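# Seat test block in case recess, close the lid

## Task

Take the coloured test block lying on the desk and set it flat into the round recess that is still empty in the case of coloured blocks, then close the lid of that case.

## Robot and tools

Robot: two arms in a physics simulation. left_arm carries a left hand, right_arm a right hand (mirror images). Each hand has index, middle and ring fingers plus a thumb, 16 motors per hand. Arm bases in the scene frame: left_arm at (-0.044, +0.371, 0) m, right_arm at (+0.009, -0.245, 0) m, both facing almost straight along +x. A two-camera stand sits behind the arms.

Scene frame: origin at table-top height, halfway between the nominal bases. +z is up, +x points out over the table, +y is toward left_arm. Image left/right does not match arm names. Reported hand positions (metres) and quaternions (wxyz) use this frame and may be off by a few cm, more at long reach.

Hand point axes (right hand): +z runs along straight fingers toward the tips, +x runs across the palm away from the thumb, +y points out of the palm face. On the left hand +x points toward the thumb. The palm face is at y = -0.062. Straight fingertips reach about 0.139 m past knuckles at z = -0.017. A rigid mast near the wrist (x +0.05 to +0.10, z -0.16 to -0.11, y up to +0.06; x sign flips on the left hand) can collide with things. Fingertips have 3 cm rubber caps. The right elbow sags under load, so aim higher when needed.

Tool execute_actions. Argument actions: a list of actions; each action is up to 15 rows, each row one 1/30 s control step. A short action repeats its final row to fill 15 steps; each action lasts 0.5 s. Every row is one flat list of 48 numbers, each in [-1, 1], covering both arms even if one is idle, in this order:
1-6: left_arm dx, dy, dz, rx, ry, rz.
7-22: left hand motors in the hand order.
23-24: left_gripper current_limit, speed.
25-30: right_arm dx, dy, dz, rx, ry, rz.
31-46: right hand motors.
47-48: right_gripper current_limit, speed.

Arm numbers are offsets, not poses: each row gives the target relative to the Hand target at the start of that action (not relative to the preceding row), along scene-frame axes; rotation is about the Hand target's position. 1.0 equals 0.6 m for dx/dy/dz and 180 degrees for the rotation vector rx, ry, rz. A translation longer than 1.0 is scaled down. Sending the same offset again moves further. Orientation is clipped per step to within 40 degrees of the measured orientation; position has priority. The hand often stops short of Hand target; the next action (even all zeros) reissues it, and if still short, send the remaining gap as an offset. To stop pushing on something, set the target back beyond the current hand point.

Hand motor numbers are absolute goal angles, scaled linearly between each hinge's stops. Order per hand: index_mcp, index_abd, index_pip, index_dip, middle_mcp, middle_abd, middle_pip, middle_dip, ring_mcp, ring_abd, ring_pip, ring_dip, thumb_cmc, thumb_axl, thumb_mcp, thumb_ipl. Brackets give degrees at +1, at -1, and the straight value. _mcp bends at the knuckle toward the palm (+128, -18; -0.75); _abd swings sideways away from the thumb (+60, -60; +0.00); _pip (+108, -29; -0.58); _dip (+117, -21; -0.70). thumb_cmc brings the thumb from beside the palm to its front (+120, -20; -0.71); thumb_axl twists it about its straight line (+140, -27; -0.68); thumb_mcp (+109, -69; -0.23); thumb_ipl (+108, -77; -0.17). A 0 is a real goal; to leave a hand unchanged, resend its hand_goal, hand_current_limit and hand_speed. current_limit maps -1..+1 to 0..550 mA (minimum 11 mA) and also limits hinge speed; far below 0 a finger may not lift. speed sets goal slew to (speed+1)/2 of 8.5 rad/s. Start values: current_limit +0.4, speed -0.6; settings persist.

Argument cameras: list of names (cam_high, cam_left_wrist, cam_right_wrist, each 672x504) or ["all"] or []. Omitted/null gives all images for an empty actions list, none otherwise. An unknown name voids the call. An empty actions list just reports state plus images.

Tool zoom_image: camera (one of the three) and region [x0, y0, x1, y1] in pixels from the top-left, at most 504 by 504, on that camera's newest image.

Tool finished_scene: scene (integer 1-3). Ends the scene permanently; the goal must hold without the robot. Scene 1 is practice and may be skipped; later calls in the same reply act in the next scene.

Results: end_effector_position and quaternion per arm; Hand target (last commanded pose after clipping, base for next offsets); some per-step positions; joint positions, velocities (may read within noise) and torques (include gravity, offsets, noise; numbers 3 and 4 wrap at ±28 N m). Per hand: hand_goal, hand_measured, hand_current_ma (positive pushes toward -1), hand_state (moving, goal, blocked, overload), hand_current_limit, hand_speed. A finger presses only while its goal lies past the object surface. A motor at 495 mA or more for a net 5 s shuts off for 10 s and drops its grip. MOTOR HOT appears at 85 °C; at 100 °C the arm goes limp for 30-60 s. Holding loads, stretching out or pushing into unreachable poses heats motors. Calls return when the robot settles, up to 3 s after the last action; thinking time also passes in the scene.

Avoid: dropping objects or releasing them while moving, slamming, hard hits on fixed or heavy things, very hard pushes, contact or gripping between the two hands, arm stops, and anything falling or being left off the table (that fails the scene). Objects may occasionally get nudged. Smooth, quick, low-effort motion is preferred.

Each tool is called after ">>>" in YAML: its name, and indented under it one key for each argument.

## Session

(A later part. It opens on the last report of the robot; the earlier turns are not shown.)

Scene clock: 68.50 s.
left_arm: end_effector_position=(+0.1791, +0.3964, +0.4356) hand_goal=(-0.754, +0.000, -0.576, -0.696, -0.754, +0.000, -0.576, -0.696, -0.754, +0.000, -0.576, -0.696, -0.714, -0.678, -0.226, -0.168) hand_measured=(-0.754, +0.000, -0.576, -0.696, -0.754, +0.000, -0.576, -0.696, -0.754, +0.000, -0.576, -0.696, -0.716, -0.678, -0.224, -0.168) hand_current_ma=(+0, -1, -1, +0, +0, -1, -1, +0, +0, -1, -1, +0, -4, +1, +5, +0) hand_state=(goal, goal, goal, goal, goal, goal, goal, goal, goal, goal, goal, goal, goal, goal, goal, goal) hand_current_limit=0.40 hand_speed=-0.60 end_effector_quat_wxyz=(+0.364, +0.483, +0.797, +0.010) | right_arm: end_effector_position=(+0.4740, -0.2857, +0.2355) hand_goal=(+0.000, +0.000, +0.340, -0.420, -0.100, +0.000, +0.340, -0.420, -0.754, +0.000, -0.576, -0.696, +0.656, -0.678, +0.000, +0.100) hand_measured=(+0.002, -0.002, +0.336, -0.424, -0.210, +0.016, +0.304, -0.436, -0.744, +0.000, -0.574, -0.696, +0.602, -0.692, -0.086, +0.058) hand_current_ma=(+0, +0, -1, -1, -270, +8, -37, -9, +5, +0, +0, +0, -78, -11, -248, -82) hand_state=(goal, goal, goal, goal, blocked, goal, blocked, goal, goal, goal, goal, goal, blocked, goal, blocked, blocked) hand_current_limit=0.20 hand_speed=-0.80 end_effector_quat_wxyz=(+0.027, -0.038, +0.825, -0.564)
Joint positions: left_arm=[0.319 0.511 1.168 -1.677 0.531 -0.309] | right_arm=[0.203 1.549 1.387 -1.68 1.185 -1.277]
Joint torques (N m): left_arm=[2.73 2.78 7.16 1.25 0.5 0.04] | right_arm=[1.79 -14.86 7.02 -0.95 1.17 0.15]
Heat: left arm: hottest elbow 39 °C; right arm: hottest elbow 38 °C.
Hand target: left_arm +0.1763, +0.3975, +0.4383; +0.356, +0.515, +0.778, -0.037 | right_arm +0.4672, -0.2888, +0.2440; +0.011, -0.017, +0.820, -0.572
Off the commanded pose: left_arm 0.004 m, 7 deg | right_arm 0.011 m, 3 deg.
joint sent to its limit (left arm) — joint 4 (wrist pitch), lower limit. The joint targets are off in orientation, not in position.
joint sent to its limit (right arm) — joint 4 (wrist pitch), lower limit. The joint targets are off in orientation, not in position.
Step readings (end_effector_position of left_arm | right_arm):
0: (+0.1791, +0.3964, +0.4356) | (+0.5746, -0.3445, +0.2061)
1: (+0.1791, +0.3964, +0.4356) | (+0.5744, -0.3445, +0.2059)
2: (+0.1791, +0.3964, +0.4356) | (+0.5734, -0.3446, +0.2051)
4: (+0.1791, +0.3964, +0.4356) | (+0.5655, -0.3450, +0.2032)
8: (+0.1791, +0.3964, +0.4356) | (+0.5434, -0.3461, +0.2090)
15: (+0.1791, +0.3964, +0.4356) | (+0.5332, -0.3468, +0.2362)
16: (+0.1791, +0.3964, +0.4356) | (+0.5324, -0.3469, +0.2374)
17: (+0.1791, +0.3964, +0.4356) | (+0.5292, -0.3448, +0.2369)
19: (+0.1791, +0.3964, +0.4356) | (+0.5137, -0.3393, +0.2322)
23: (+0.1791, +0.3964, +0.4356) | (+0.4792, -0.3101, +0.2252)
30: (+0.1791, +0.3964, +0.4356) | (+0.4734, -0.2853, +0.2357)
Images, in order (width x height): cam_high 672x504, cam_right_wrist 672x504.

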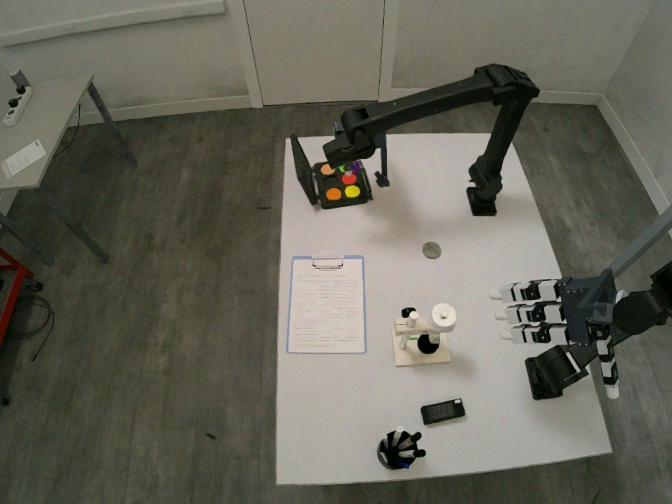

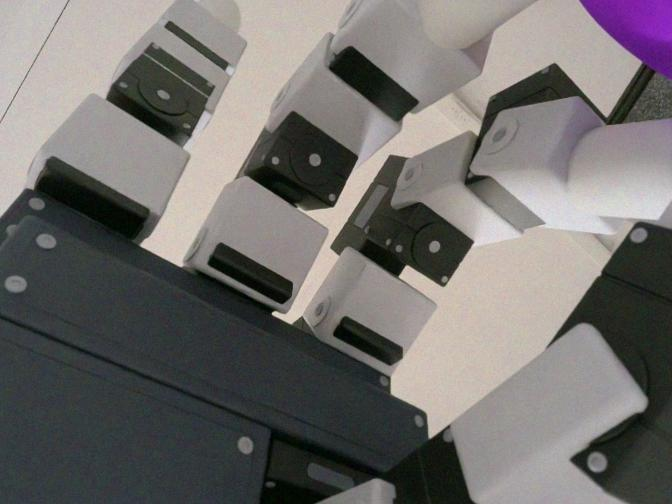

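>>> execute_actions:
  actions:
    - [[0,0,0,0,0,0,-0.754,0,-0.576,-0.696,-0.754,0,-0.576,-0.696,-0.754,0,-0.576,-0.696,-0.714,-0.678,-0.226,-0.168,0.4,-0.6,0.07,-0.06,0,0,0,0,0.0,0,0.34,-0.42,-0.1,0,0.34,-0.42,-0.754,0,-0.576,-0.696,0.657,-0.678,0.0,0.1,0.2,-0.8]]
    - [[0,0,0,0,0,0,-0.754,0,-0.576,-0.696,-0.754,0,-0.576,-0.696,-0.754,0,-0.576,-0.696,-0.714,-0.678,-0.226,-0.168,0.4,-0.6,0.07,-0.05,-0.04,0,0,0,0.0,0,0.34,-0.42,-0.1,0,0.34,-0.42,-0.754,0,-0.576,-0.696,0.657,-0.678,0.0,0.1,0.2,-0.8]]
    - [[0,0,0,0,0,0,-0.754,0,-0.576,-0.696,-0.754,0,-0.576,-0.696,-0.754,0,-0.576,-0.696,-0.714,-0.678,-0.226,-0.168,0.4,-0.6,0,0,-0.07,0,0,0,0.0,0,0.34,-0.42,-0.1,0,0.34,-0.42,-0.754,0,-0.576,-0.696,0.657,-0.678,0.0,0.1,0.2,-0.8]]
  cameras: ["cam_high","cam_right_wrist"]

>>> zoom_image:
  camera: "cam_high"
  region: [290, 100, 420, 220]

Scene clock: 70.93 s.
left_arm: end_effector_position=(+0.1791, +0.3964, +0.4356) hand_goal=(-0.754, +0.000, -0.576, -0.696, -0.754, +0.000, -0.576, -0.696, -0.754, +0.000, -0.576, -0.696, -0.714, -0.678, -0.226, -0.168) hand_measured=(-0.754, +0.000, -0.576, -0.696, -0.754, +0.000, -0.576, -0.696, -0.754, +0.000, -0.576, -0.696, -0.716, -0.678, -0.224, -0.168) hand_current_ma=(+0, -1, -1, +0, +0, -1, -1, +0, +0, -1, -1, +0, -4, +1, +5, +0) hand_state=(goal, goal, goal, goal, goal, goal, goal, goal, goal, goal, goal, goal, goal, goal, goal, goal) hand_current_limit=0.40 hand_speed=-0.60 end_effector_quat_wxyz=(+0.364, +0.483, +0.797, +0.010) | right_arm: end_effector_position=(+0.5506, -0.3536, +0.1882) hand_goal=(+0.000, +0.000, +0.340, -0.420, -0.100, +0.000, +0.340, -0.420, -0.754, +0.000, -0.576, -0.696, +0.656, -0.678, +0.000, +0.100) hand_measured=(+0.002, -0.002, +0.336, -0.424, -0.210, +0.018, +0.304, -0.436, -0.744, +0.000, -0.574, -0.696, +0.600, -0.692, -0.086, +0.058) hand_current_ma=(+0, +0, -1, -1, -270, +8, -37, -9, +5, +0, +0, +0, -79, -11, -248, -82) hand_state=(goal, goal, goal, goal, blocked, goal, blocked, goal, goal, goal, goal, goal, blocked, goal, blocked, blocked) hand_current_limit=0.20 hand_speed=-0.80 end_effector_quat_wxyz=(+0.018, -0.012, +0.820, -0.572)
Joint positions: left_arm=[0.319 0.511 1.168 -1.677 0.531 -0.309] | right_arm=[0.049 1.711 1.461 -1.326 1.22 -1.549]
Joint torques (N m): left_arm=[2.61 2.96 7.21 1.31 0.53 0.04] | right_arm=[1.79 -13.92 7.23 0.49 1.27 -0.02]
Motor temperatures (°C): left_arm=[35 30 39 36 29 32] | right_arm=[26 30 39 37 31 26]
Heat: left arm: hottest elbow 39 °C; right arm: hottest elbow 39 °C.
Hand target: left_arm +0.1763, +0.3975, +0.4383; +0.356, +0.515, +0.778, -0.037 | right_arm +0.5512, -0.3547, +0.1779; +0.011, -0.017, +0.820, -0.573
Off the commanded pose: left_arm 0.004 m, 7 deg | right_arm 0.010 m, 1 deg.
joint sent to its limit (left arm) — joint 4 (wrist pitch), lower limit. The joint targets are off in orientation, not in position.
Step readings (end_effector_position of left_arm | right_arm):
0: (+0.1791, +0.3964, +0.4356) | (+0.4741, -0.2857, +0.2355)
1: (+0.1791, +0.3964, +0.4356) | (+0.4741, -0.2859, +0.2356)
2: (+0.1791, +0.3964, +0.4356) | (+0.4739, -0.2874, +0.2358)
4: (+0.1791, +0.3964, +0.4356) | (+0.4740, -0.2946, +0.2360)
8: (+0.1791, +0.3964, +0.4356) | (+0.4803, -0.3174, +0.2308)
15: (+0.1791, +0.3964, +0.4356) | (+0.4851, -0.3302, +0.2212)
16: (+0.1791, +0.3964, +0.4356) | (+0.4853, -0.3301, +0.2213)
17: (+0.1791, +0.3964, +0.4356) | (+0.4880, -0.3303, +0.2215)
19: (+0.1791, +0.3964, +0.4356) | (+0.4997, -0.3329, +0.2219)
23: (+0.1791, +0.3964, +0.4356) | (+0.5241, -0.3444, +0.2140)
30: (+0.1791, +0.3964, +0.4356) | (+0.5312, -0.3558, +0.1985)
31: (+0.1791, +0.3964, +0.4356) | (+0.5320, -0.3556, +0.1983)
32: (+0.1791, +0.3964, +0.4356) | (+0.5336, -0.3554, +0.1982)
34: (+0.1791, +0.3964, +0.4356) | (+0.5404, -0.3548, +0.1978)
38: (+0.1791, +0.3964, +0.4356) | (+0.5501, -0.3542, +0.1964)
45: (+0.1791, +0.3964, +0.4356) | (+0.5503, -0.3537, +0.1891)
Images, in order (width x height): cam_high 672x504, cam_right_wrist 672x504.

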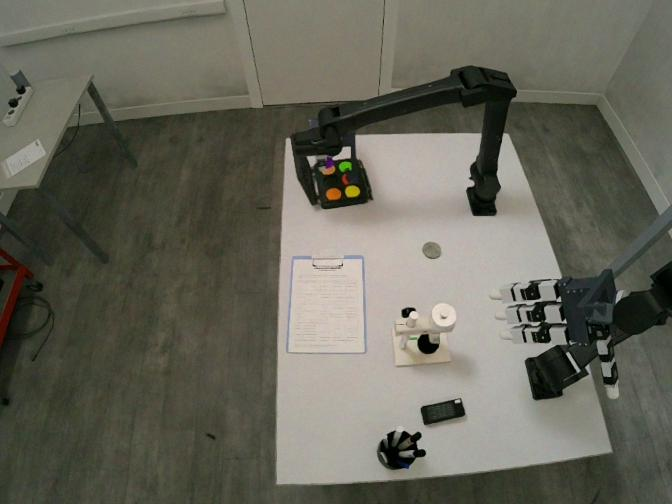

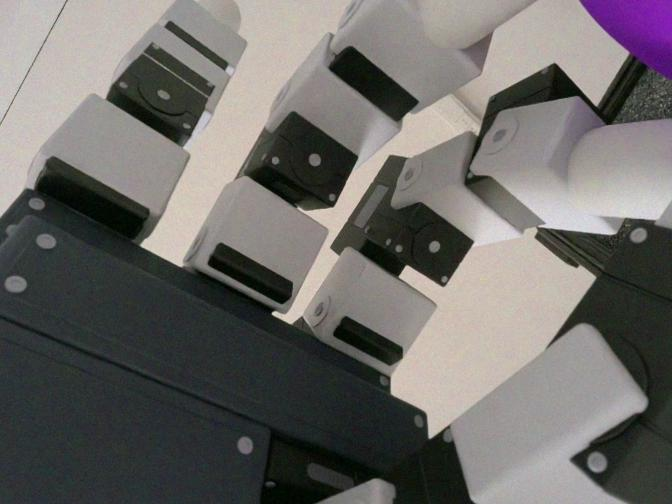

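Scaled by 3.877.

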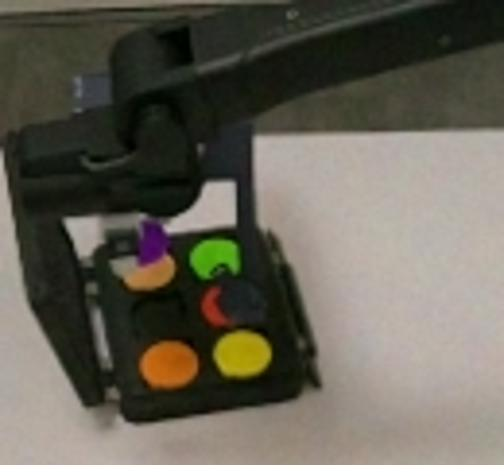

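>>> execute_actions:
  actions:
    - [[0,0,0,0,0,0,-0.754,0,-0.576,-0.696,-0.754,0,-0.576,-0.696,-0.754,0,-0.576,-0.696,-0.714,-0.678,-0.226,-0.168,0.4,-0.6,0.005,0,-0.06,0,0,0,0.0,0,0.34,-0.42,-0.1,0,0.34,-0.42,-0.754,0,-0.576,-0.696,0.657,-0.678,0.0,0.1,0.2,-0.8]]
    - [[0,0,0,0,0,0,-0.754,0,-0.576,-0.696,-0.754,0,-0.576,-0.696,-0.754,0,-0.576,-0.696,-0.714,-0.678,-0.226,-0.168,0.4,-0.6,0.003,0,-0.06,0,0,0,0.0,0,0.34,-0.42,-0.1,0,0.34,-0.42,-0.754,0,-0.576,-0.696,0.657,-0.678,0.0,0.1,0.2,-0.8]]
  cameras: ["cam_high","cam_right_wrist"]

>>> zoom_image:
  camera: "cam_high"
  region: [290, 120, 390, 220]

Scene clock: 72.63 s.
left_arm: end_effector_position=(+0.1791, +0.3964, +0.4356) hand_goal=(-0.754, +0.000, -0.576, -0.696, -0.754, +0.000, -0.576, -0.696, -0.754, +0.000, -0.576, -0.696, -0.714, -0.678, -0.226, -0.168) hand_measured=(-0.754, +0.000, -0.576, -0.696, -0.754, +0.000, -0.576, -0.696, -0.754, +0.000, -0.576, -0.696, -0.716, -0.678, -0.224, -0.168) hand_current_ma=(+0, -1, -1, +0, +0, -1, -1, +0, +0, -1, -1, +0, -4, +1, +5, +0) hand_state=(goal, goal, goal, goal, goal, goal, goal, goal, goal, goal, goal, goal, goal, goal, goal, goal) hand_current_limit=0.40 hand_speed=-0.60 end_effector_quat_wxyz=(+0.364, +0.483, +0.797, +0.010) | right_arm: end_effector_position=(+0.5554, -0.3532, +0.1108) hand_goal=(+0.000, +0.000, +0.340, -0.420, -0.100, +0.000, +0.340, -0.420, -0.754, +0.000, -0.576, -0.696, +0.656, -0.678, +0.000, +0.100) hand_measured=(+0.002, -0.002, +0.336, -0.424, -0.210, +0.018, +0.304, -0.436, -0.744, +0.000, -0.574, -0.696, +0.600, -0.692, -0.086, +0.058) hand_current_ma=(+0, +0, -1, -1, -270, +8, -37, -9, +5, +0, +0, +0, -79, -11, -248, -82) hand_state=(goal, goal, goal, goal, blocked, goal, blocked, goal, goal, goal, goal, goal, blocked, goal, blocked, blocked) hand_current_limit=0.20 hand_speed=-0.80 end_effector_quat_wxyz=(+0.013, -0.016, +0.820, -0.572)
Joint positions: left_arm=[0.319 0.511 1.168 -1.677 0.531 -0.309] | right_arm=[0.049 1.795 1.363 -1.152 1.218 -1.552]
Joint torques (N m): left_arm=[2.55 3.14 7.24 1.28 0.53 0.04] | right_arm=[1.08 -16.15 6.95 0.73 1.33 0.01]
Heat: left arm: hottest elbow 39 °C; right arm: hottest elbow 38 °C.
Hand target: left_arm +0.1763, +0.3975, +0.4383; +0.356, +0.515, +0.778, -0.037 | right_arm +0.5560, -0.3547, +0.1058; +0.011, -0.017, +0.820, -0.572
Off the commanded pose: left_arm 0.004 m, 7 deg | right_arm 0.005 m, 0 deg.
joint sent to its limit (left arm) — joint 4 (wrist pitch), lower limit. The joint targets are off in orientation, not in position.
Step readings (end_effector_position of left_arm | right_arm):
0: (+0.1791, +0.3964, +0.4356) | (+0.5506, -0.3536, +0.1882)
1: (+0.1791, +0.3964, +0.4356) | (+0.5506, -0.3536, +0.1880)
2: (+0.1791, +0.3964, +0.4356) | (+0.5512, -0.3536, +0.1870)
4: (+0.1791, +0.3964, +0.4356) | (+0.5520, -0.3536, +0.1819)
8: (+0.1791, +0.3964, +0.4356) | (+0.5510, -0.3536, +0.1623)
15: (+0.1791, +0.3964, +0.4356) | (+0.5523, -0.3533, +0.1451)
16: (+0.1791, +0.3964, +0.4356) | (+0.5526, -0.3533, +0.1451)
17: (+0.1791, +0.3964, +0.4356) | (+0.5537, -0.3533, +0.1447)
19: (+0.1791, +0.3964, +0.4356) | (+0.5556, -0.3532, +0.1416)
23: (+0.1791, +0.3964, +0.4356) | (+0.5548, -0.3532, +0.1267)
30: (+0.1791, +0.3964, +0.4356) | (+0.5546, -0.3532, +0.1107)
Images, in order (width x height): cam_high 672x504, cam_right_wrist 672x504.

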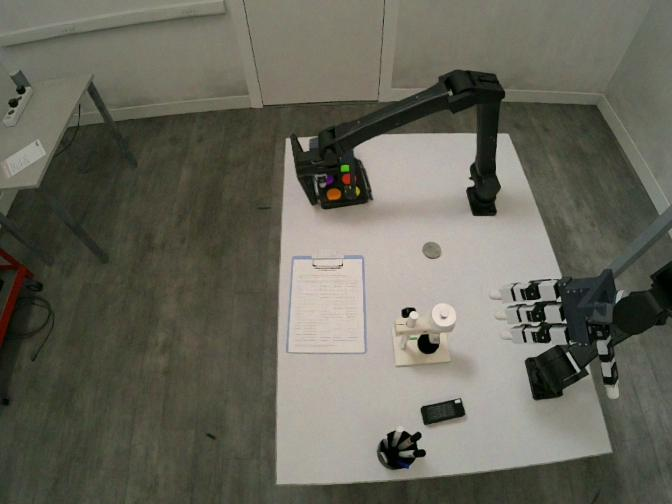

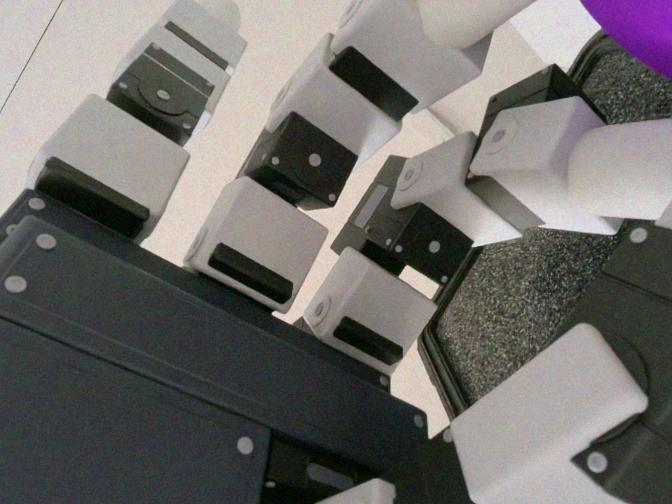

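Scaled by 5.040.

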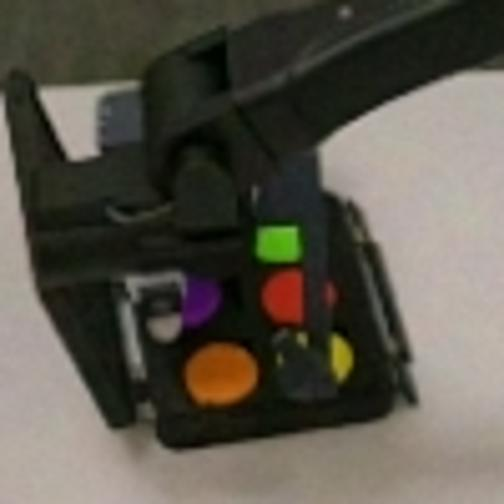

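>>> zoom_image:
  camera: "cam_high"
  region: [305, 160, 365, 215]

>>> zoom_image:
  camera: "cam_right_wrist"
  region: [450, 0, 672, 250]

Scaled by 8.400.

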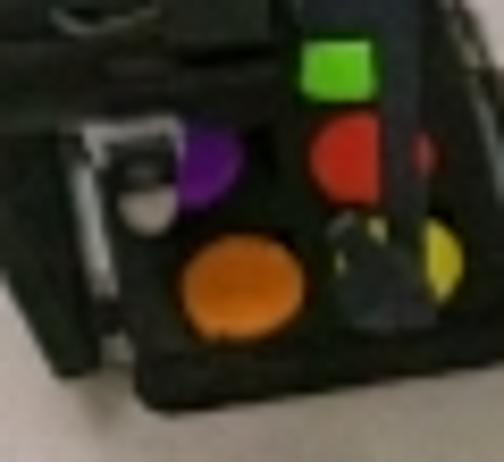

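Scaled by 2.016.

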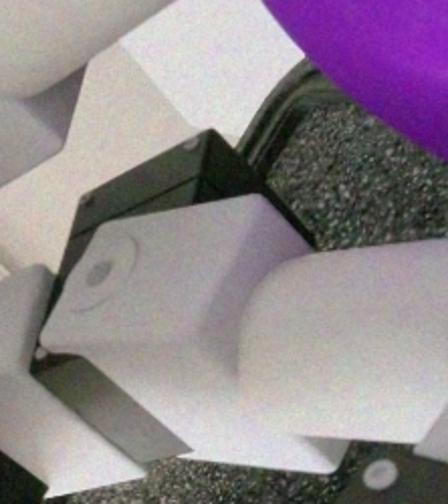

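>>> execute_actions:
  actions:
    - [[0,0,0,0,0,0,-0.754,0,-0.576,-0.696,-0.754,0,-0.576,-0.696,-0.754,0,-0.576,-0.696,-0.714,-0.678,-0.226,-0.168,0.4,-0.6,-0.02,-0.02,-0.04,0,0,0,0.0,0,0.34,-0.42,-0.1,0,0.34,-0.42,-0.754,0,-0.576,-0.696,0.657,-0.678,0.0,0.1,0.2,-0.8]]
  cameras: ["cam_high","cam_right_wrist"]

>>> zoom_image:
  camera: "cam_high"
  region: [305, 160, 365, 215]

Scene clock: 74.87 s.
left_arm: end_effector_position=(+0.1791, +0.3964, +0.4356) hand_goal=(-0.754, +0.000, -0.576, -0.696, -0.754, +0.000, -0.576, -0.696, -0.754, +0.000, -0.576, -0.696, -0.714, -0.678, -0.226, -0.168) hand_measured=(-0.754, +0.000, -0.576, -0.696, -0.754, +0.000, -0.576, -0.696, -0.754, +0.000, -0.576, -0.696, -0.716, -0.678, -0.224, -0.168) hand_current_ma=(+0, -1, -1, +0, +0, -1, -1, +0, +0, -1, -1, +0, -4, +1, +5, +0) hand_state=(goal, goal, goal, goal, goal, goal, goal, goal, goal, goal, goal, goal, goal, goal, goal, goal) hand_current_limit=0.40 hand_speed=-0.60 end_effector_quat_wxyz=(+0.364, +0.483, +0.797, +0.010) | right_arm: end_effector_position=(+0.5457, -0.3634, +0.0838) hand_goal=(+0.000, +0.000, +0.340, -0.420, -0.100, +0.000, +0.340, -0.420, -0.754, +0.000, -0.576, -0.696, +0.656, -0.678, +0.000, +0.100) hand_measured=(+0.002, -0.002, +0.336, -0.424, -0.210, +0.018, +0.304, -0.436, -0.744, +0.000, -0.574, -0.696, +0.600, -0.692, -0.086, +0.058) hand_current_ma=(+0, +0, -1, -1, -270, +8, -37, -9, +5, +0, +0, +0, -79, -11, -248, -82) hand_state=(goal, goal, goal, goal, blocked, goal, blocked, goal, goal, goal, goal, goal, blocked, goal, blocked, blocked) hand_current_limit=0.20 hand_speed=-0.80 end_effector_quat_wxyz=(+0.012, -0.018, +0.820, -0.572)
Joint positions: left_arm=[0.319 0.511 1.168 -1.677 0.531 -0.309] | right_arm=[0.03 1.795 1.283 -1.018 1.219 -1.614]
Joint torques (N m): left_arm=[2.84 2.78 7.28 1.21 0.52 0.03] | right_arm=[1.55 -16.56 6.12 0.76 1.28 0.03]
Heat: left arm: hottest elbow 39 °C; right arm: hottest elbow 38 °C.
Hand target: left_arm +0.1763, +0.3975, +0.4383; +0.356, +0.515, +0.778, -0.037 | right_arm +0.5440, -0.3667, +0.0819; +0.011, -0.017, +0.820, -0.573
Off the commanded pose: left_arm 0.004 m, 7 deg | right_arm 0.004 m, 0 deg.
joint sent to its limit (left arm) — joint 4 (wrist pitch), lower limit. The joint targets are off in orientation, not in position.
Step readings (end_effector_position of left_arm | right_arm):
0: (+0.1791, +0.3964, +0.4356) | (+0.5554, -0.3532, +0.1108)
1: (+0.1791, +0.3964, +0.4356) | (+0.5555, -0.3532, +0.1108)
2: (+0.1791, +0.3964, +0.4356) | (+0.5559, -0.3534, +0.1095)
4: (+0.1791, +0.3964, +0.4356) | (+0.5556, -0.3555, +0.1046)
8: (+0.1791, +0.3964, +0.4356) | (+0.5460, -0.3587, +0.0888)
15: (+0.1791, +0.3964, +0.4356) | (+0.5450, -0.3633, +0.0838)
Images, in order (width x height): cam_high 672x504, cam_right_wrist 672x504.

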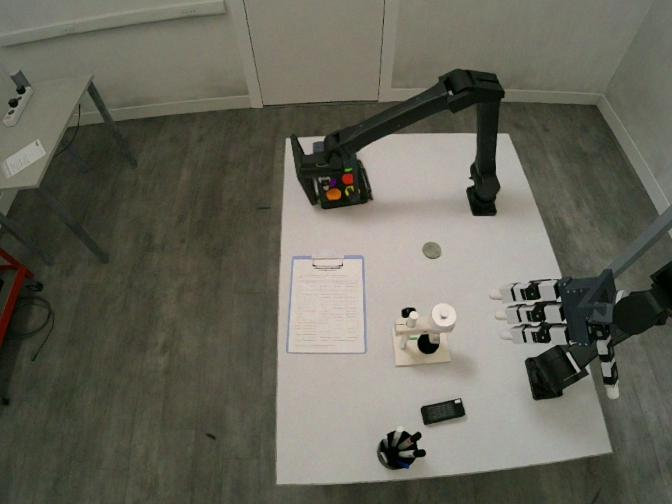

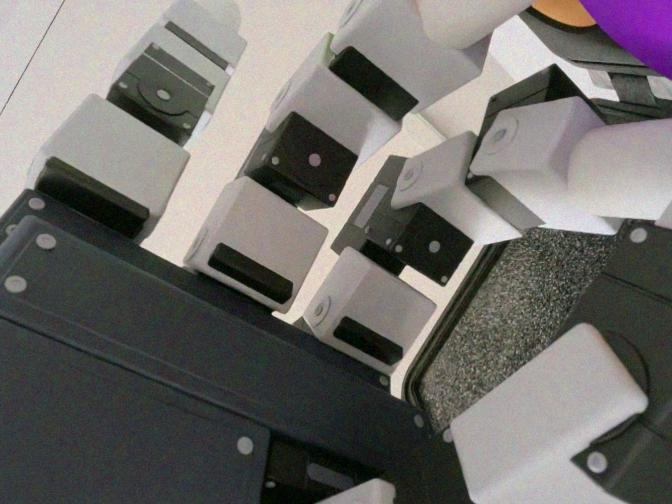

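Scaled by 8.400.

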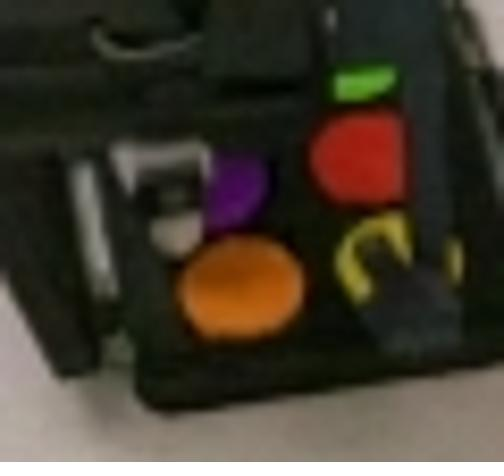

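>>> execute_actions:
  actions:
    - [[0,0,0,0,0,0,-0.754,0,-0.576,-0.696,-0.754,0,-0.576,-0.696,-0.754,0,-0.576,-0.696,-0.714,-0.678,-0.226,-0.168,0.4,-0.6,-0.009,-0.02,-0.018,0,0,0,0.0,0,0.34,-0.42,-0.1,0,0.34,-0.42,-0.754,0,-0.576,-0.696,0.657,-0.678,0.0,0.1,0.2,-0.8]]
  cameras: ["cam_high","cam_right_wrist"]

>>> zoom_image:
  camera: "cam_high"
  region: [305, 160, 365, 215]

>>> zoom_image:
  camera: "cam_right_wrist"
  region: [450, 0, 672, 250]

Scene clock: 76.37 s.
left_arm: end_effector_position=(+0.1791, +0.3964, +0.4356) hand_goal=(-0.754, +0.000, -0.576, -0.696, -0.754, +0.000, -0.576, -0.696, -0.754, +0.000, -0.576, -0.696, -0.714, -0.678, -0.226, -0.168) hand_measured=(-0.754, +0.000, -0.576, -0.696, -0.754, +0.000, -0.576, -0.696, -0.754, +0.000, -0.576, -0.696, -0.716, -0.678, -0.224, -0.168) hand_current_ma=(+0, -1, -1, +0, +0, -1, -1, +0, +0, -1, -1, +0, -4, +1, +5, +0) hand_state=(goal, goal, goal, goal, goal, goal, goal, goal, goal, goal, goal, goal, goal, goal, goal, goal) hand_current_limit=0.40 hand_speed=-0.60 end_effector_quat_wxyz=(+0.364, +0.483, +0.797, +0.010) | right_arm: end_effector_position=(+0.5467, -0.3695, +0.0767) hand_goal=(+0.000, +0.000, +0.340, -0.420, -0.100, +0.000, +0.340, -0.420, -0.754, +0.000, -0.576, -0.696, +0.656, -0.678, +0.000, +0.100) hand_measured=(+0.002, -0.002, +0.336, -0.424, -0.208, +0.022, +0.304, -0.434, -0.744, +0.000, -0.574, -0.696, +0.600, -0.694, -0.086, +0.058) hand_current_ma=(+0, +0, -1, -1, -266, +12, -36, -8, +5, +0, +0, +0, -82, -12, -248, -82) hand_state=(goal, goal, goal, goal, blocked, blocked, blocked, goal, goal, goal, goal, goal, blocked, goal, blocked, blocked) hand_current_limit=0.20 hand_speed=-0.80 end_effector_quat_wxyz=(+0.020, -0.019, +0.819, -0.573)
Joint positions: left_arm=[0.319 0.511 1.168 -1.677 0.531 -0.309] | right_arm=[0.018 1.789 1.25 -0.919 1.22 -1.68]
Joint torques (N m): left_arm=[2.67 2.96 7.28 1.18 0.51 0.03] | right_arm=[0.44 -15.85 5.26 0.92 1.15 0]
Heat: left arm: hottest elbow 39 °C; right arm: hottest elbow 38 °C.
Hand target: left_arm +0.1763, +0.3975, +0.4383; +0.356, +0.515, +0.778, -0.037 | right_arm +0.5385, -0.3787, +0.0712; +0.012, -0.017, +0.820, -0.573
Off the commanded pose: left_arm 0.004 m, 7 deg | right_arm 0.014 m, 1 deg.
joint sent to its limit (left arm) — joint 4 (wrist pitch), lower limit. The joint targets are off in orientation, not in position.
Step readings (end_effector_position of left_arm | right_arm):
0: (+0.1791, +0.3964, +0.4356) | (+0.5457, -0.3634, +0.0837)
1: (+0.1791, +0.3964, +0.4356) | (+0.5456, -0.3634, +0.0836)
2: (+0.1791, +0.3964, +0.4356) | (+0.5458, -0.3640, +0.0827)
4: (+0.1791, +0.3964, +0.4356) | (+0.5461, -0.3656, +0.0798)
8: (+0.1791, +0.3964, +0.4356) | (+0.5461, -0.3683, +0.0770)
15: (+0.1791, +0.3964, +0.4356) | (+0.5466, -0.3695, +0.0767)
Images, in order (width x height): cam_high 672x504, cam_right_wrist 672x504.

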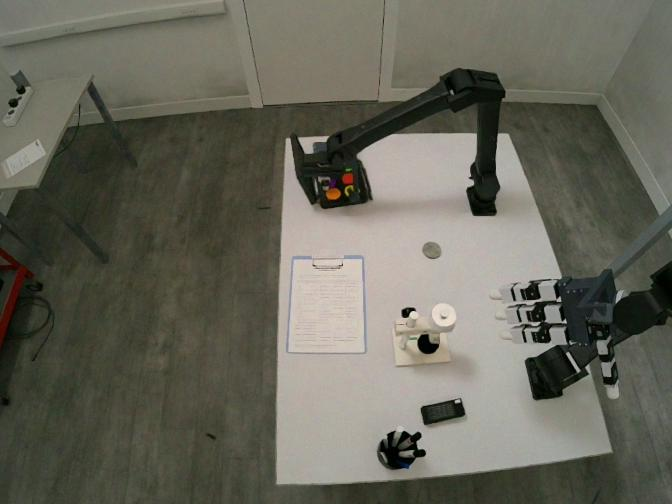

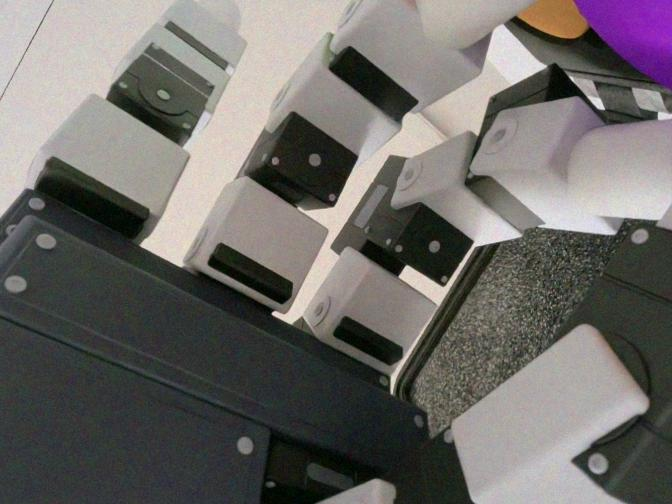

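Scaled by 8.400.

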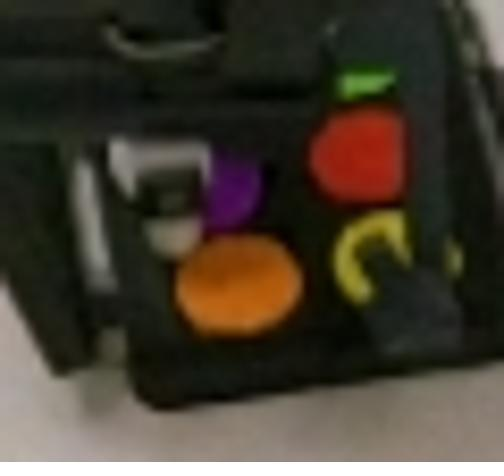

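Scaled by 2.016.

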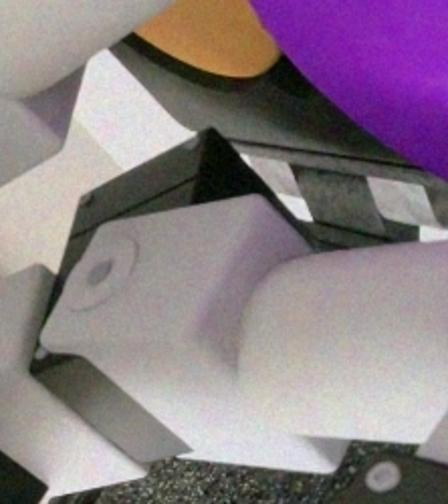

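>>> execute_actions:
  actions:
    - [[0,0,0,0,0,0,-0.754,0,-0.576,-0.696,-0.754,0,-0.576,-0.696,-0.754,0,-0.576,-0.696,-0.714,-0.678,-0.226,-0.168,0.4,-0.6,0.001,0.01,0.026,0,0,0,0.0,0,0.34,-0.42,-0.1,0,0.34,-0.42,-0.754,0,-0.576,-0.696,0.657,-0.678,0.0,0.1,0.2,-0.8]]
  cameras: ["cam_high","cam_right_wrist"]

>>> zoom_image:
  camera: "cam_high"
  region: [305, 160, 365, 215]

>>> zoom_image:
  camera: "cam_right_wrist"
  region: [450, 0, 672, 250]

Scene clock: 77.60 s.
left_arm: end_effector_position=(+0.1791, +0.3964, +0.4356) hand_goal=(-0.754, +0.000, -0.576, -0.696, -0.754, +0.000, -0.576, -0.696, -0.754, +0.000, -0.576, -0.696, -0.714, -0.678, -0.226, -0.168) hand_measured=(-0.754, +0.000, -0.576, -0.696, -0.754, +0.000, -0.576, -0.696, -0.754, +0.000, -0.576, -0.696, -0.716, -0.678, -0.224, -0.168) hand_current_ma=(+0, -1, -1, +0, +0, -1, -1, +0, +0, -1, -1, +0, -4, +1, +5, +0) hand_state=(goal, goal, goal, goal, goal, goal, goal, goal, goal, goal, goal, goal, goal, goal, goal, goal) hand_current_limit=0.40 hand_speed=-0.60 end_effector_quat_wxyz=(+0.364, +0.483, +0.797, +0.010) | right_arm: end_effector_position=(+0.5414, -0.3696, +0.0770) hand_goal=(+0.000, +0.000, +0.340, -0.420, -0.100, +0.000, +0.340, -0.420, -0.754, +0.000, -0.576, -0.696, +0.656, -0.678, +0.000, +0.100) hand_measured=(+0.002, -0.002, +0.336, -0.424, -0.208, +0.022, +0.304, -0.434, -0.744, +0.000, -0.574, -0.696, +0.592, -0.696, -0.082, +0.058) hand_current_ma=(+0, +0, -1, -1, -266, +12, -36, -8, +5, +0, +0, +0, -101, -16, -228, -82) hand_state=(goal, goal, goal, goal, blocked, blocked, blocked, goal, goal, goal, goal, goal, blocked, goal, blocked, blocked) hand_current_limit=0.20 hand_speed=-0.80 end_effector_quat_wxyz=(+0.013, -0.018, +0.819, -0.573)
Joint positions: left_arm=[0.319 0.511 1.168 -1.677 0.531 -0.309] | right_arm=[0.018 1.787 1.25 -0.954 1.219 -1.653]
Joint torques (N m): left_arm=[2.78 2.96 7.34 1.26 0.54 0.04] | right_arm=[1.67 -17.61 7.12 -0.42 1.21 0.02]
Heat: left arm: hottest elbow 39 °C; right arm: hottest elbow 38 °C.
Hand target: left_arm +0.1763, +0.3975, +0.4383; +0.356, +0.515, +0.778, -0.037 | right_arm +0.5391, -0.3727, +0.0867; +0.011, -0.017, +0.820, -0.573
Off the commanded pose: left_arm 0.004 m, 7 deg | right_arm 0.011 m, 0 deg.
joint sent to its limit (left arm) — joint 4 (wrist pitch), lower limit. The joint targets are off in orientation, not in position.
Step readings (end_effector_position of left_arm | right_arm):
0: (+0.1791, +0.3964, +0.4356) | (+0.5466, -0.3694, +0.0767)
1: (+0.1791, +0.3964, +0.4356) | (+0.5466, -0.3694, +0.0767)
2: (+0.1791, +0.3964, +0.4356) | (+0.5466, -0.3694, +0.0769)
4: (+0.1791, +0.3964, +0.4356) | (+0.5458, -0.3694, +0.0771)
8: (+0.1791, +0.3964, +0.4356) | (+0.5431, -0.3695, +0.0771)
15: (+0.1791, +0.3964, +0.4356) | (+0.5416, -0.3696, +0.0770)
Images, in order (width x height): cam_high 672x504, cam_right_wrist 672x504.

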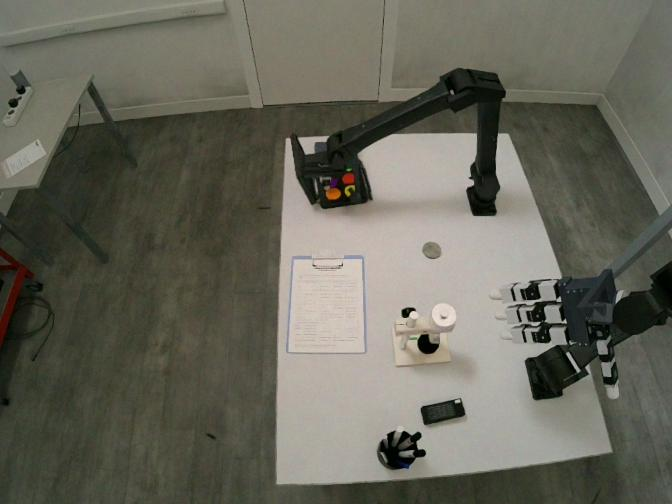

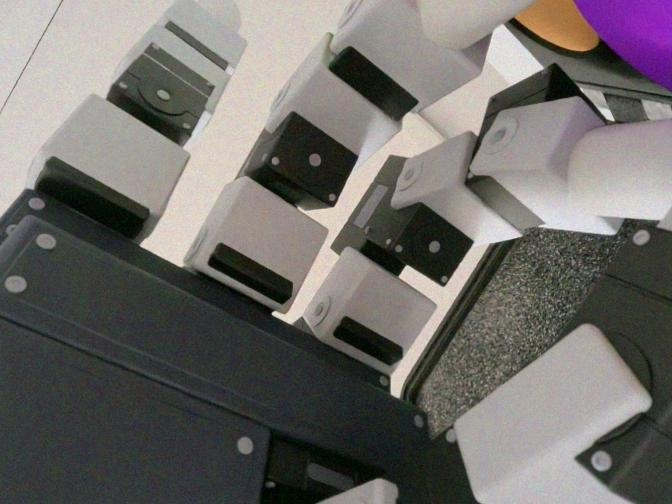

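Scaled by 8.400.

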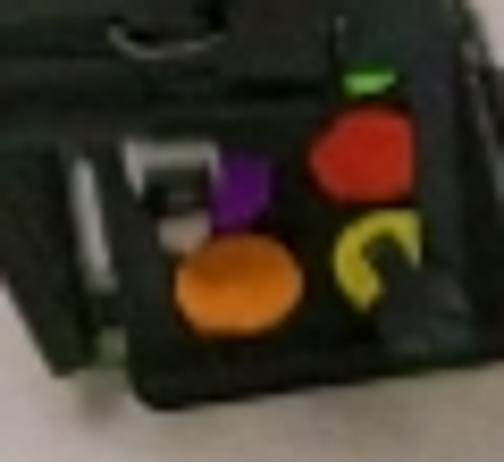

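Scaled by 2.016.

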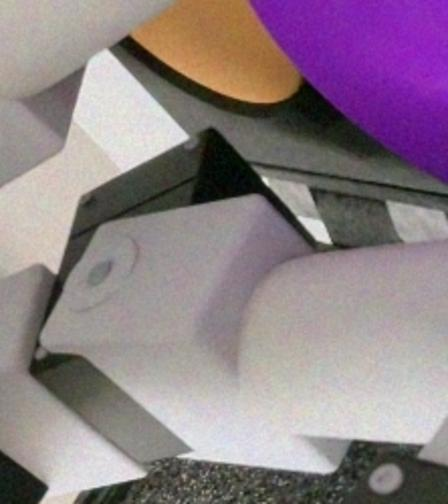

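>>> execute_actions:
  actions:
    - [[0,0,0,0,0,0,-0.754,0,-0.576,-0.696,-0.754,0,-0.576,-0.696,-0.754,0,-0.576,-0.696,-0.714,-0.678,-0.226,-0.168,0.4,-0.6,-0.002,0.0,-0.022,0,0,0,0.0,0,0.34,-0.42,-0.1,0,0.34,-0.42,-0.754,0,-0.576,-0.696,0.657,-0.678,0.0,0.1,0.2,-0.8]]
  cameras: ["cam_high","cam_right_wrist"]

>>> zoom_image:
  camera: "cam_high"
  region: [305, 160, 365, 215]

>>> zoom_image:
  camera: "cam_right_wrist"
  region: [450, 0, 672, 250]

Scene clock: 79.73 s.
left_arm: end_effector_position=(+0.1791, +0.3964, +0.4356) hand_goal=(-0.754, +0.000, -0.576, -0.696, -0.754, +0.000, -0.576, -0.696, -0.754, +0.000, -0.576, -0.696, -0.714, -0.678, -0.226, -0.168) hand_measured=(-0.754, +0.000, -0.576, -0.696, -0.754, +0.000, -0.576, -0.696, -0.754, +0.000, -0.576, -0.696, -0.716, -0.678, -0.224, -0.168) hand_current_ma=(+0, -1, -1, +0, +0, -1, -1, +0, +0, -1, -1, +0, -4, +1, +5, +0) hand_state=(goal, goal, goal, goal, goal, goal, goal, goal, goal, goal, goal, goal, goal, goal, goal, goal) hand_current_limit=0.40 hand_speed=-0.60 end_effector_quat_wxyz=(+0.364, +0.483, +0.797, +0.010) | right_arm: end_effector_position=(+0.5418, -0.3696, +0.0770) hand_goal=(+0.000, +0.000, +0.340, -0.420, -0.100, +0.000, +0.340, -0.420, -0.754, +0.000, -0.576, -0.696, +0.656, -0.678, +0.000, +0.100) hand_measured=(+0.002, -0.002, +0.336, -0.424, -0.208, +0.022, +0.304, -0.434, -0.744, +0.000, -0.574, -0.696, +0.592, -0.696, -0.082, +0.058) hand_current_ma=(+0, +0, -1, -1, -266, +12, -36, -8, +5, +0, +0, +0, -101, -16, -228, -82) hand_state=(goal, goal, goal, goal, blocked, blocked, blocked, goal, goal, goal, goal, goal, blocked, goal, blocked, blocked) hand_current_limit=0.20 hand_speed=-0.80 end_effector_quat_wxyz=(+0.014, -0.017, +0.819, -0.573)
Joint positions: left_arm=[0.319 0.511 1.168 -1.677 0.531 -0.309] | right_arm=[0.018 1.787 1.25 -0.953 1.219 -1.652]
Joint torques (N m): left_arm=[2.84 3.02 7.2 1.21 0.52 0.04] | right_arm=[1.61 -16.44 5.96 0.9 1.22 0.02]
Heat: left arm: hottest elbow 39 °C; right arm: hottest elbow 38 °C.
Hand target: left_arm +0.1763, +0.3975, +0.4383; +0.356, +0.515, +0.778, -0.037 | right_arm +0.5379, -0.3727, +0.0735; +0.011, -0.017, +0.820, -0.572
Off the commanded pose: left_arm 0.004 m, 7 deg | right_arm 0.006 m, 0 deg.
joint sent to its limit (left arm) — joint 4 (wrist pitch), lower limit. The joint targets are off in orientation, not in position.
Step readings (end_effector_position of left_arm | right_arm):
0: (+0.1791, +0.3964, +0.4356) | (+0.5415, -0.3696, +0.0770)
1: (+0.1791, +0.3964, +0.4356) | (+0.5415, -0.3696, +0.0770)
2: (+0.1791, +0.3964, +0.4356) | (+0.5415, -0.3696, +0.0770)
4: (+0.1791, +0.3964, +0.4356) | (+0.5415, -0.3696, +0.0770)
8: (+0.1791, +0.3964, +0.4356) | (+0.5417, -0.3696, +0.0770)
15: (+0.1791, +0.3964, +0.4356) | (+0.5418, -0.3696, +0.0770)
Images, in order (width x height): cam_high 672x504, cam_right_wrist 672x504.

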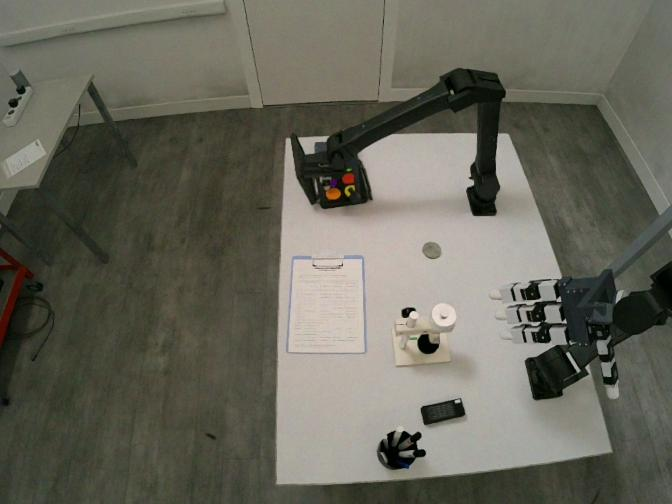

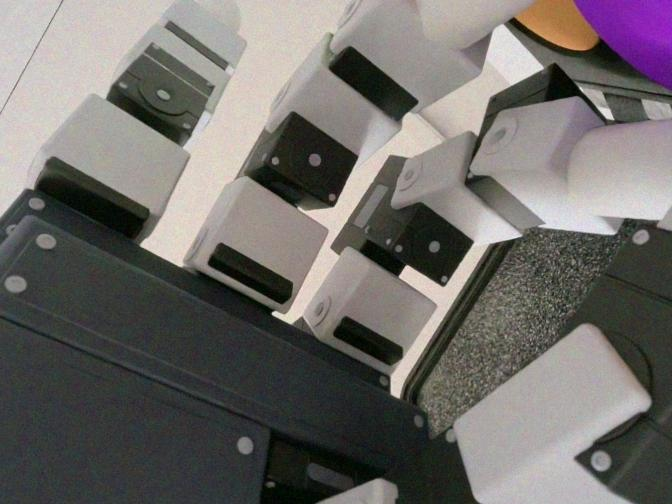

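Scaled by 8.400.

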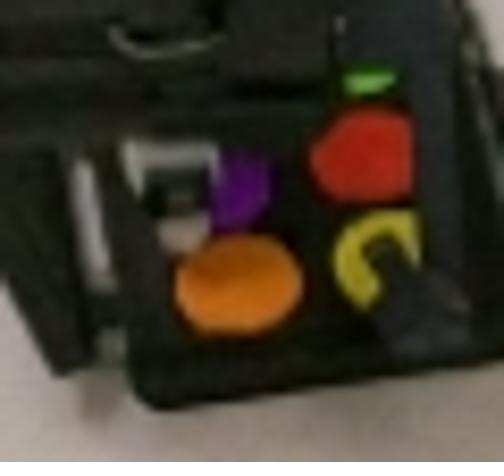

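Scaled by 2.016.

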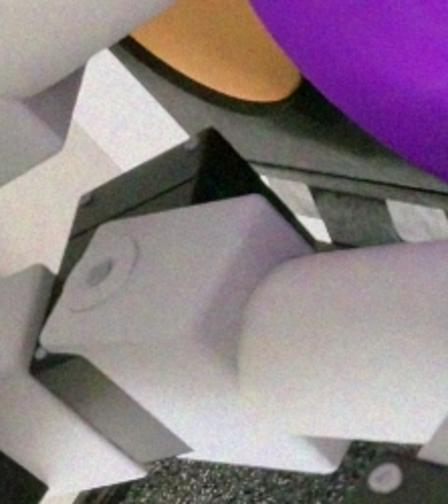

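>>> execute_actions:
  actions:
    - [[0,0,0,0,0,0,-0.754,0,-0.576,-0.696,-0.754,0,-0.576,-0.696,-0.754,0,-0.576,-0.696,-0.714,-0.678,-0.226,-0.168,0.4,-0.6,0,0,0,0,0,0,0.0,0,0.34,-0.42,-0.2,0,0.31,-0.43,-0.754,0,-0.576,-0.696,0.6,-0.69,-0.08,0.06,0.2,-0.9]]
    - [[0,0,0,0,0,0,-0.754,0,-0.576,-0.696,-0.754,0,-0.576,-0.696,-0.754,0,-0.576,-0.696,-0.714,-0.678,-0.226,-0.168,0.4,-0.6,0,0,0,0,0,0,0.0,0,0.34,-0.42,-0.23,0,0.3,-0.43,-0.754,0,-0.576,-0.696,0.6,-0.69,-0.11,0.06,0.2,-0.9]]
    - [[0,0,0,0,0,0,-0.754,0,-0.576,-0.696,-0.754,0,-0.576,-0.696,-0.754,0,-0.576,-0.696,-0.714,-0.678,-0.226,-0.168,0.4,-0.6,0,0,0,0,0,0,0.0,0,0.34,-0.42,-0.27,0,0.29,-0.42,-0.754,0,-0.576,-0.696,0.6,-0.69,-0.16,0.06,0.2,-0.9]]
  cameras: ["cam_high","cam_right_wrist"]

>>> zoom_image:
  camera: "cam_high"
  region: [305, 160, 365, 215]

>>> zoom_image:
  camera: "cam_right_wrist"
  region: [450, 0, 672, 250]

Scene clock: 81.87 s.
left_arm: end_effector_position=(+0.1791, +0.3964, +0.4356) hand_goal=(-0.754, +0.000, -0.576, -0.696, -0.754, +0.000, -0.576, -0.696, -0.754, +0.000, -0.576, -0.696, -0.714, -0.678, -0.226, -0.168) hand_measured=(-0.754, +0.000, -0.576, -0.696, -0.754, +0.000, -0.576, -0.696, -0.754, +0.000, -0.576, -0.696, -0.716, -0.678, -0.224, -0.168) hand_current_ma=(+0, -1, -1, +0, +0, -1, -1, +0, +0, -1, -1, +0, -4, +1, +5, +0) hand_state=(goal, goal, goal, goal, goal, goal, goal, goal, goal, goal, goal, goal, goal, goal, goal, goal) hand_current_limit=0.40 hand_speed=-0.60 end_effector_quat_wxyz=(+0.364, +0.483, +0.797, +0.010) | right_arm: end_effector_position=(+0.5412, -0.3697, +0.0766) hand_goal=(+0.000, +0.000, +0.340, -0.420, -0.270, +0.000, +0.290, -0.420, -0.754, +0.000, -0.576, -0.696, +0.600, -0.690, -0.160, +0.060) hand_measured=(+0.002, -0.002, +0.336, -0.424, -0.238, +0.002, +0.298, -0.418, -0.744, +0.000, -0.574, -0.696, +0.596, -0.692, -0.156, +0.058) hand_current_ma=(+0, +0, -1, -1, +32, +0, +3, +0, +5, +0, +0, +0, -1, -1, +1, +0) hand_state=(goal, goal, goal, goal, blocked, goal, goal, goal, goal, goal, goal, goal, goal, goal, goal, goal) hand_current_limit=0.20 hand_speed=-0.90 end_effector_quat_wxyz=(+0.014, -0.018, +0.819, -0.573)
Joint positions: left_arm=[0.319 0.511 1.168 -1.677 0.531 -0.309] | right_arm=[0.018 1.787 1.248 -0.953 1.22 -1.652]
Joint torques (N m): left_arm=[2.61 3.14 7.24 1.26 0.54 0.03] | right_arm=[1.55 -15.85 5.97 0.98 1.21 0.03]
Heat: left arm: hottest elbow 39 °C; right arm: hottest elbow 38 °C.
Hand target: left_arm +0.1763, +0.3975, +0.4383; +0.356, +0.515, +0.778, -0.037 | right_arm +0.5380, -0.3727, +0.0735; +0.011, -0.017, +0.820, -0.573
Off the commanded pose: left_arm 0.004 m, 7 deg | right_arm 0.005 m, 0 deg.
joint sent to its limit (left arm) — joint 4 (wrist pitch), lower limit. The joint targets are off in orientation, not in position.
Step readings (end_effector_position of left_arm | right_arm):
0: (+0.1791, +0.3964, +0.4356) | (+0.5418, -0.3696, +0.0770)
1: (+0.1791, +0.3964, +0.4356) | (+0.5418, -0.3696, +0.0770)
2: (+0.1791, +0.3964, +0.4356) | (+0.5418, -0.3696, +0.0770)
4: (+0.1791, +0.3964, +0.4356) | (+0.5418, -0.3696, +0.0770)
8: (+0.1791, +0.3964, +0.4356) | (+0.5418, -0.3697, +0.0772)
15: (+0.1791, +0.3964, +0.4356) | (+0.5418, -0.3698, +0.0773)
16: (+0.1791, +0.3964, +0.4356) | (+0.5418, -0.3698, +0.0773)
17: (+0.1791, +0.3964, +0.4356) | (+0.5418, -0.3698, +0.0773)
19: (+0.1791, +0.3964, +0.4356) | (+0.5418, -0.3698, +0.0772)
23: (+0.1791, +0.3964, +0.4356) | (+0.5412, -0.3698, +0.0767)
30: (+0.1791, +0.3964, +0.4356) | (+0.5412, -0.3698, +0.0767)
31: (+0.1791, +0.3964, +0.4356) | (+0.5412, -0.3698, +0.0767)
32: (+0.1791, +0.3964, +0.4356) | (+0.5412, -0.3698, +0.0767)
34: (+0.1791, +0.3964, +0.4356) | (+0.5412, -0.3697, +0.0766)
38: (+0.1791, +0.3964, +0.4356) | (+0.5412, -0.3697, +0.0766)
45: (+0.1791, +0.3964, +0.4356) | (+0.5412, -0.3697, +0.0766)
Images, in order (width x height): cam_high 672x504, cam_right_wrist 672x504.

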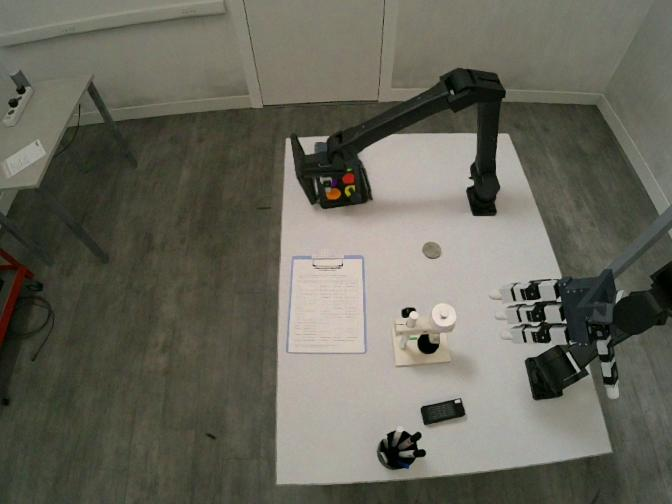

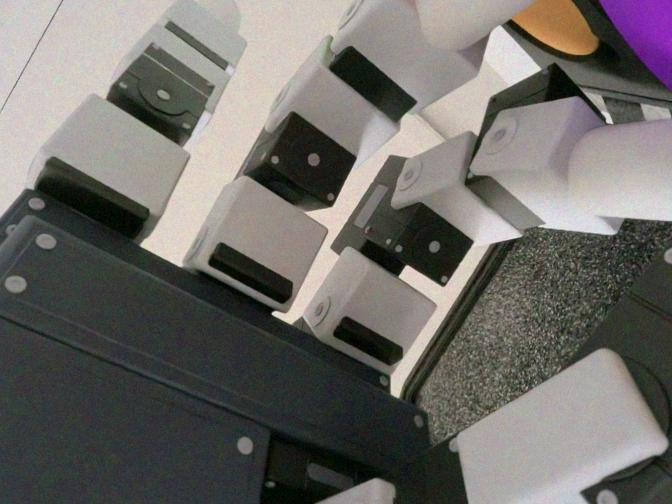

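Scaled by 8.400.

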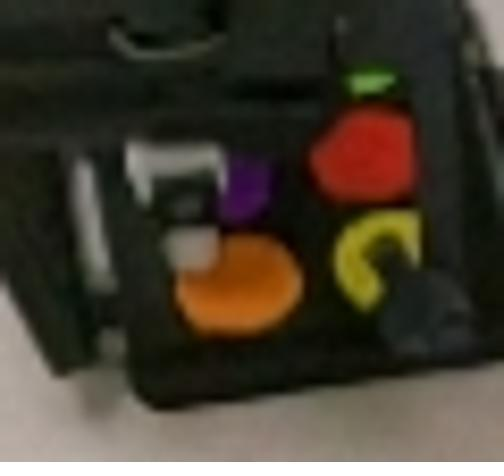

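Scaled by 2.016.

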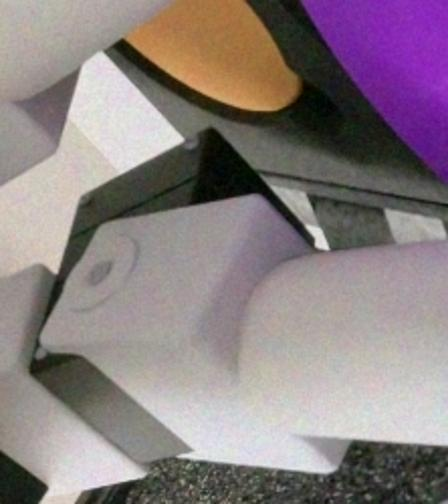

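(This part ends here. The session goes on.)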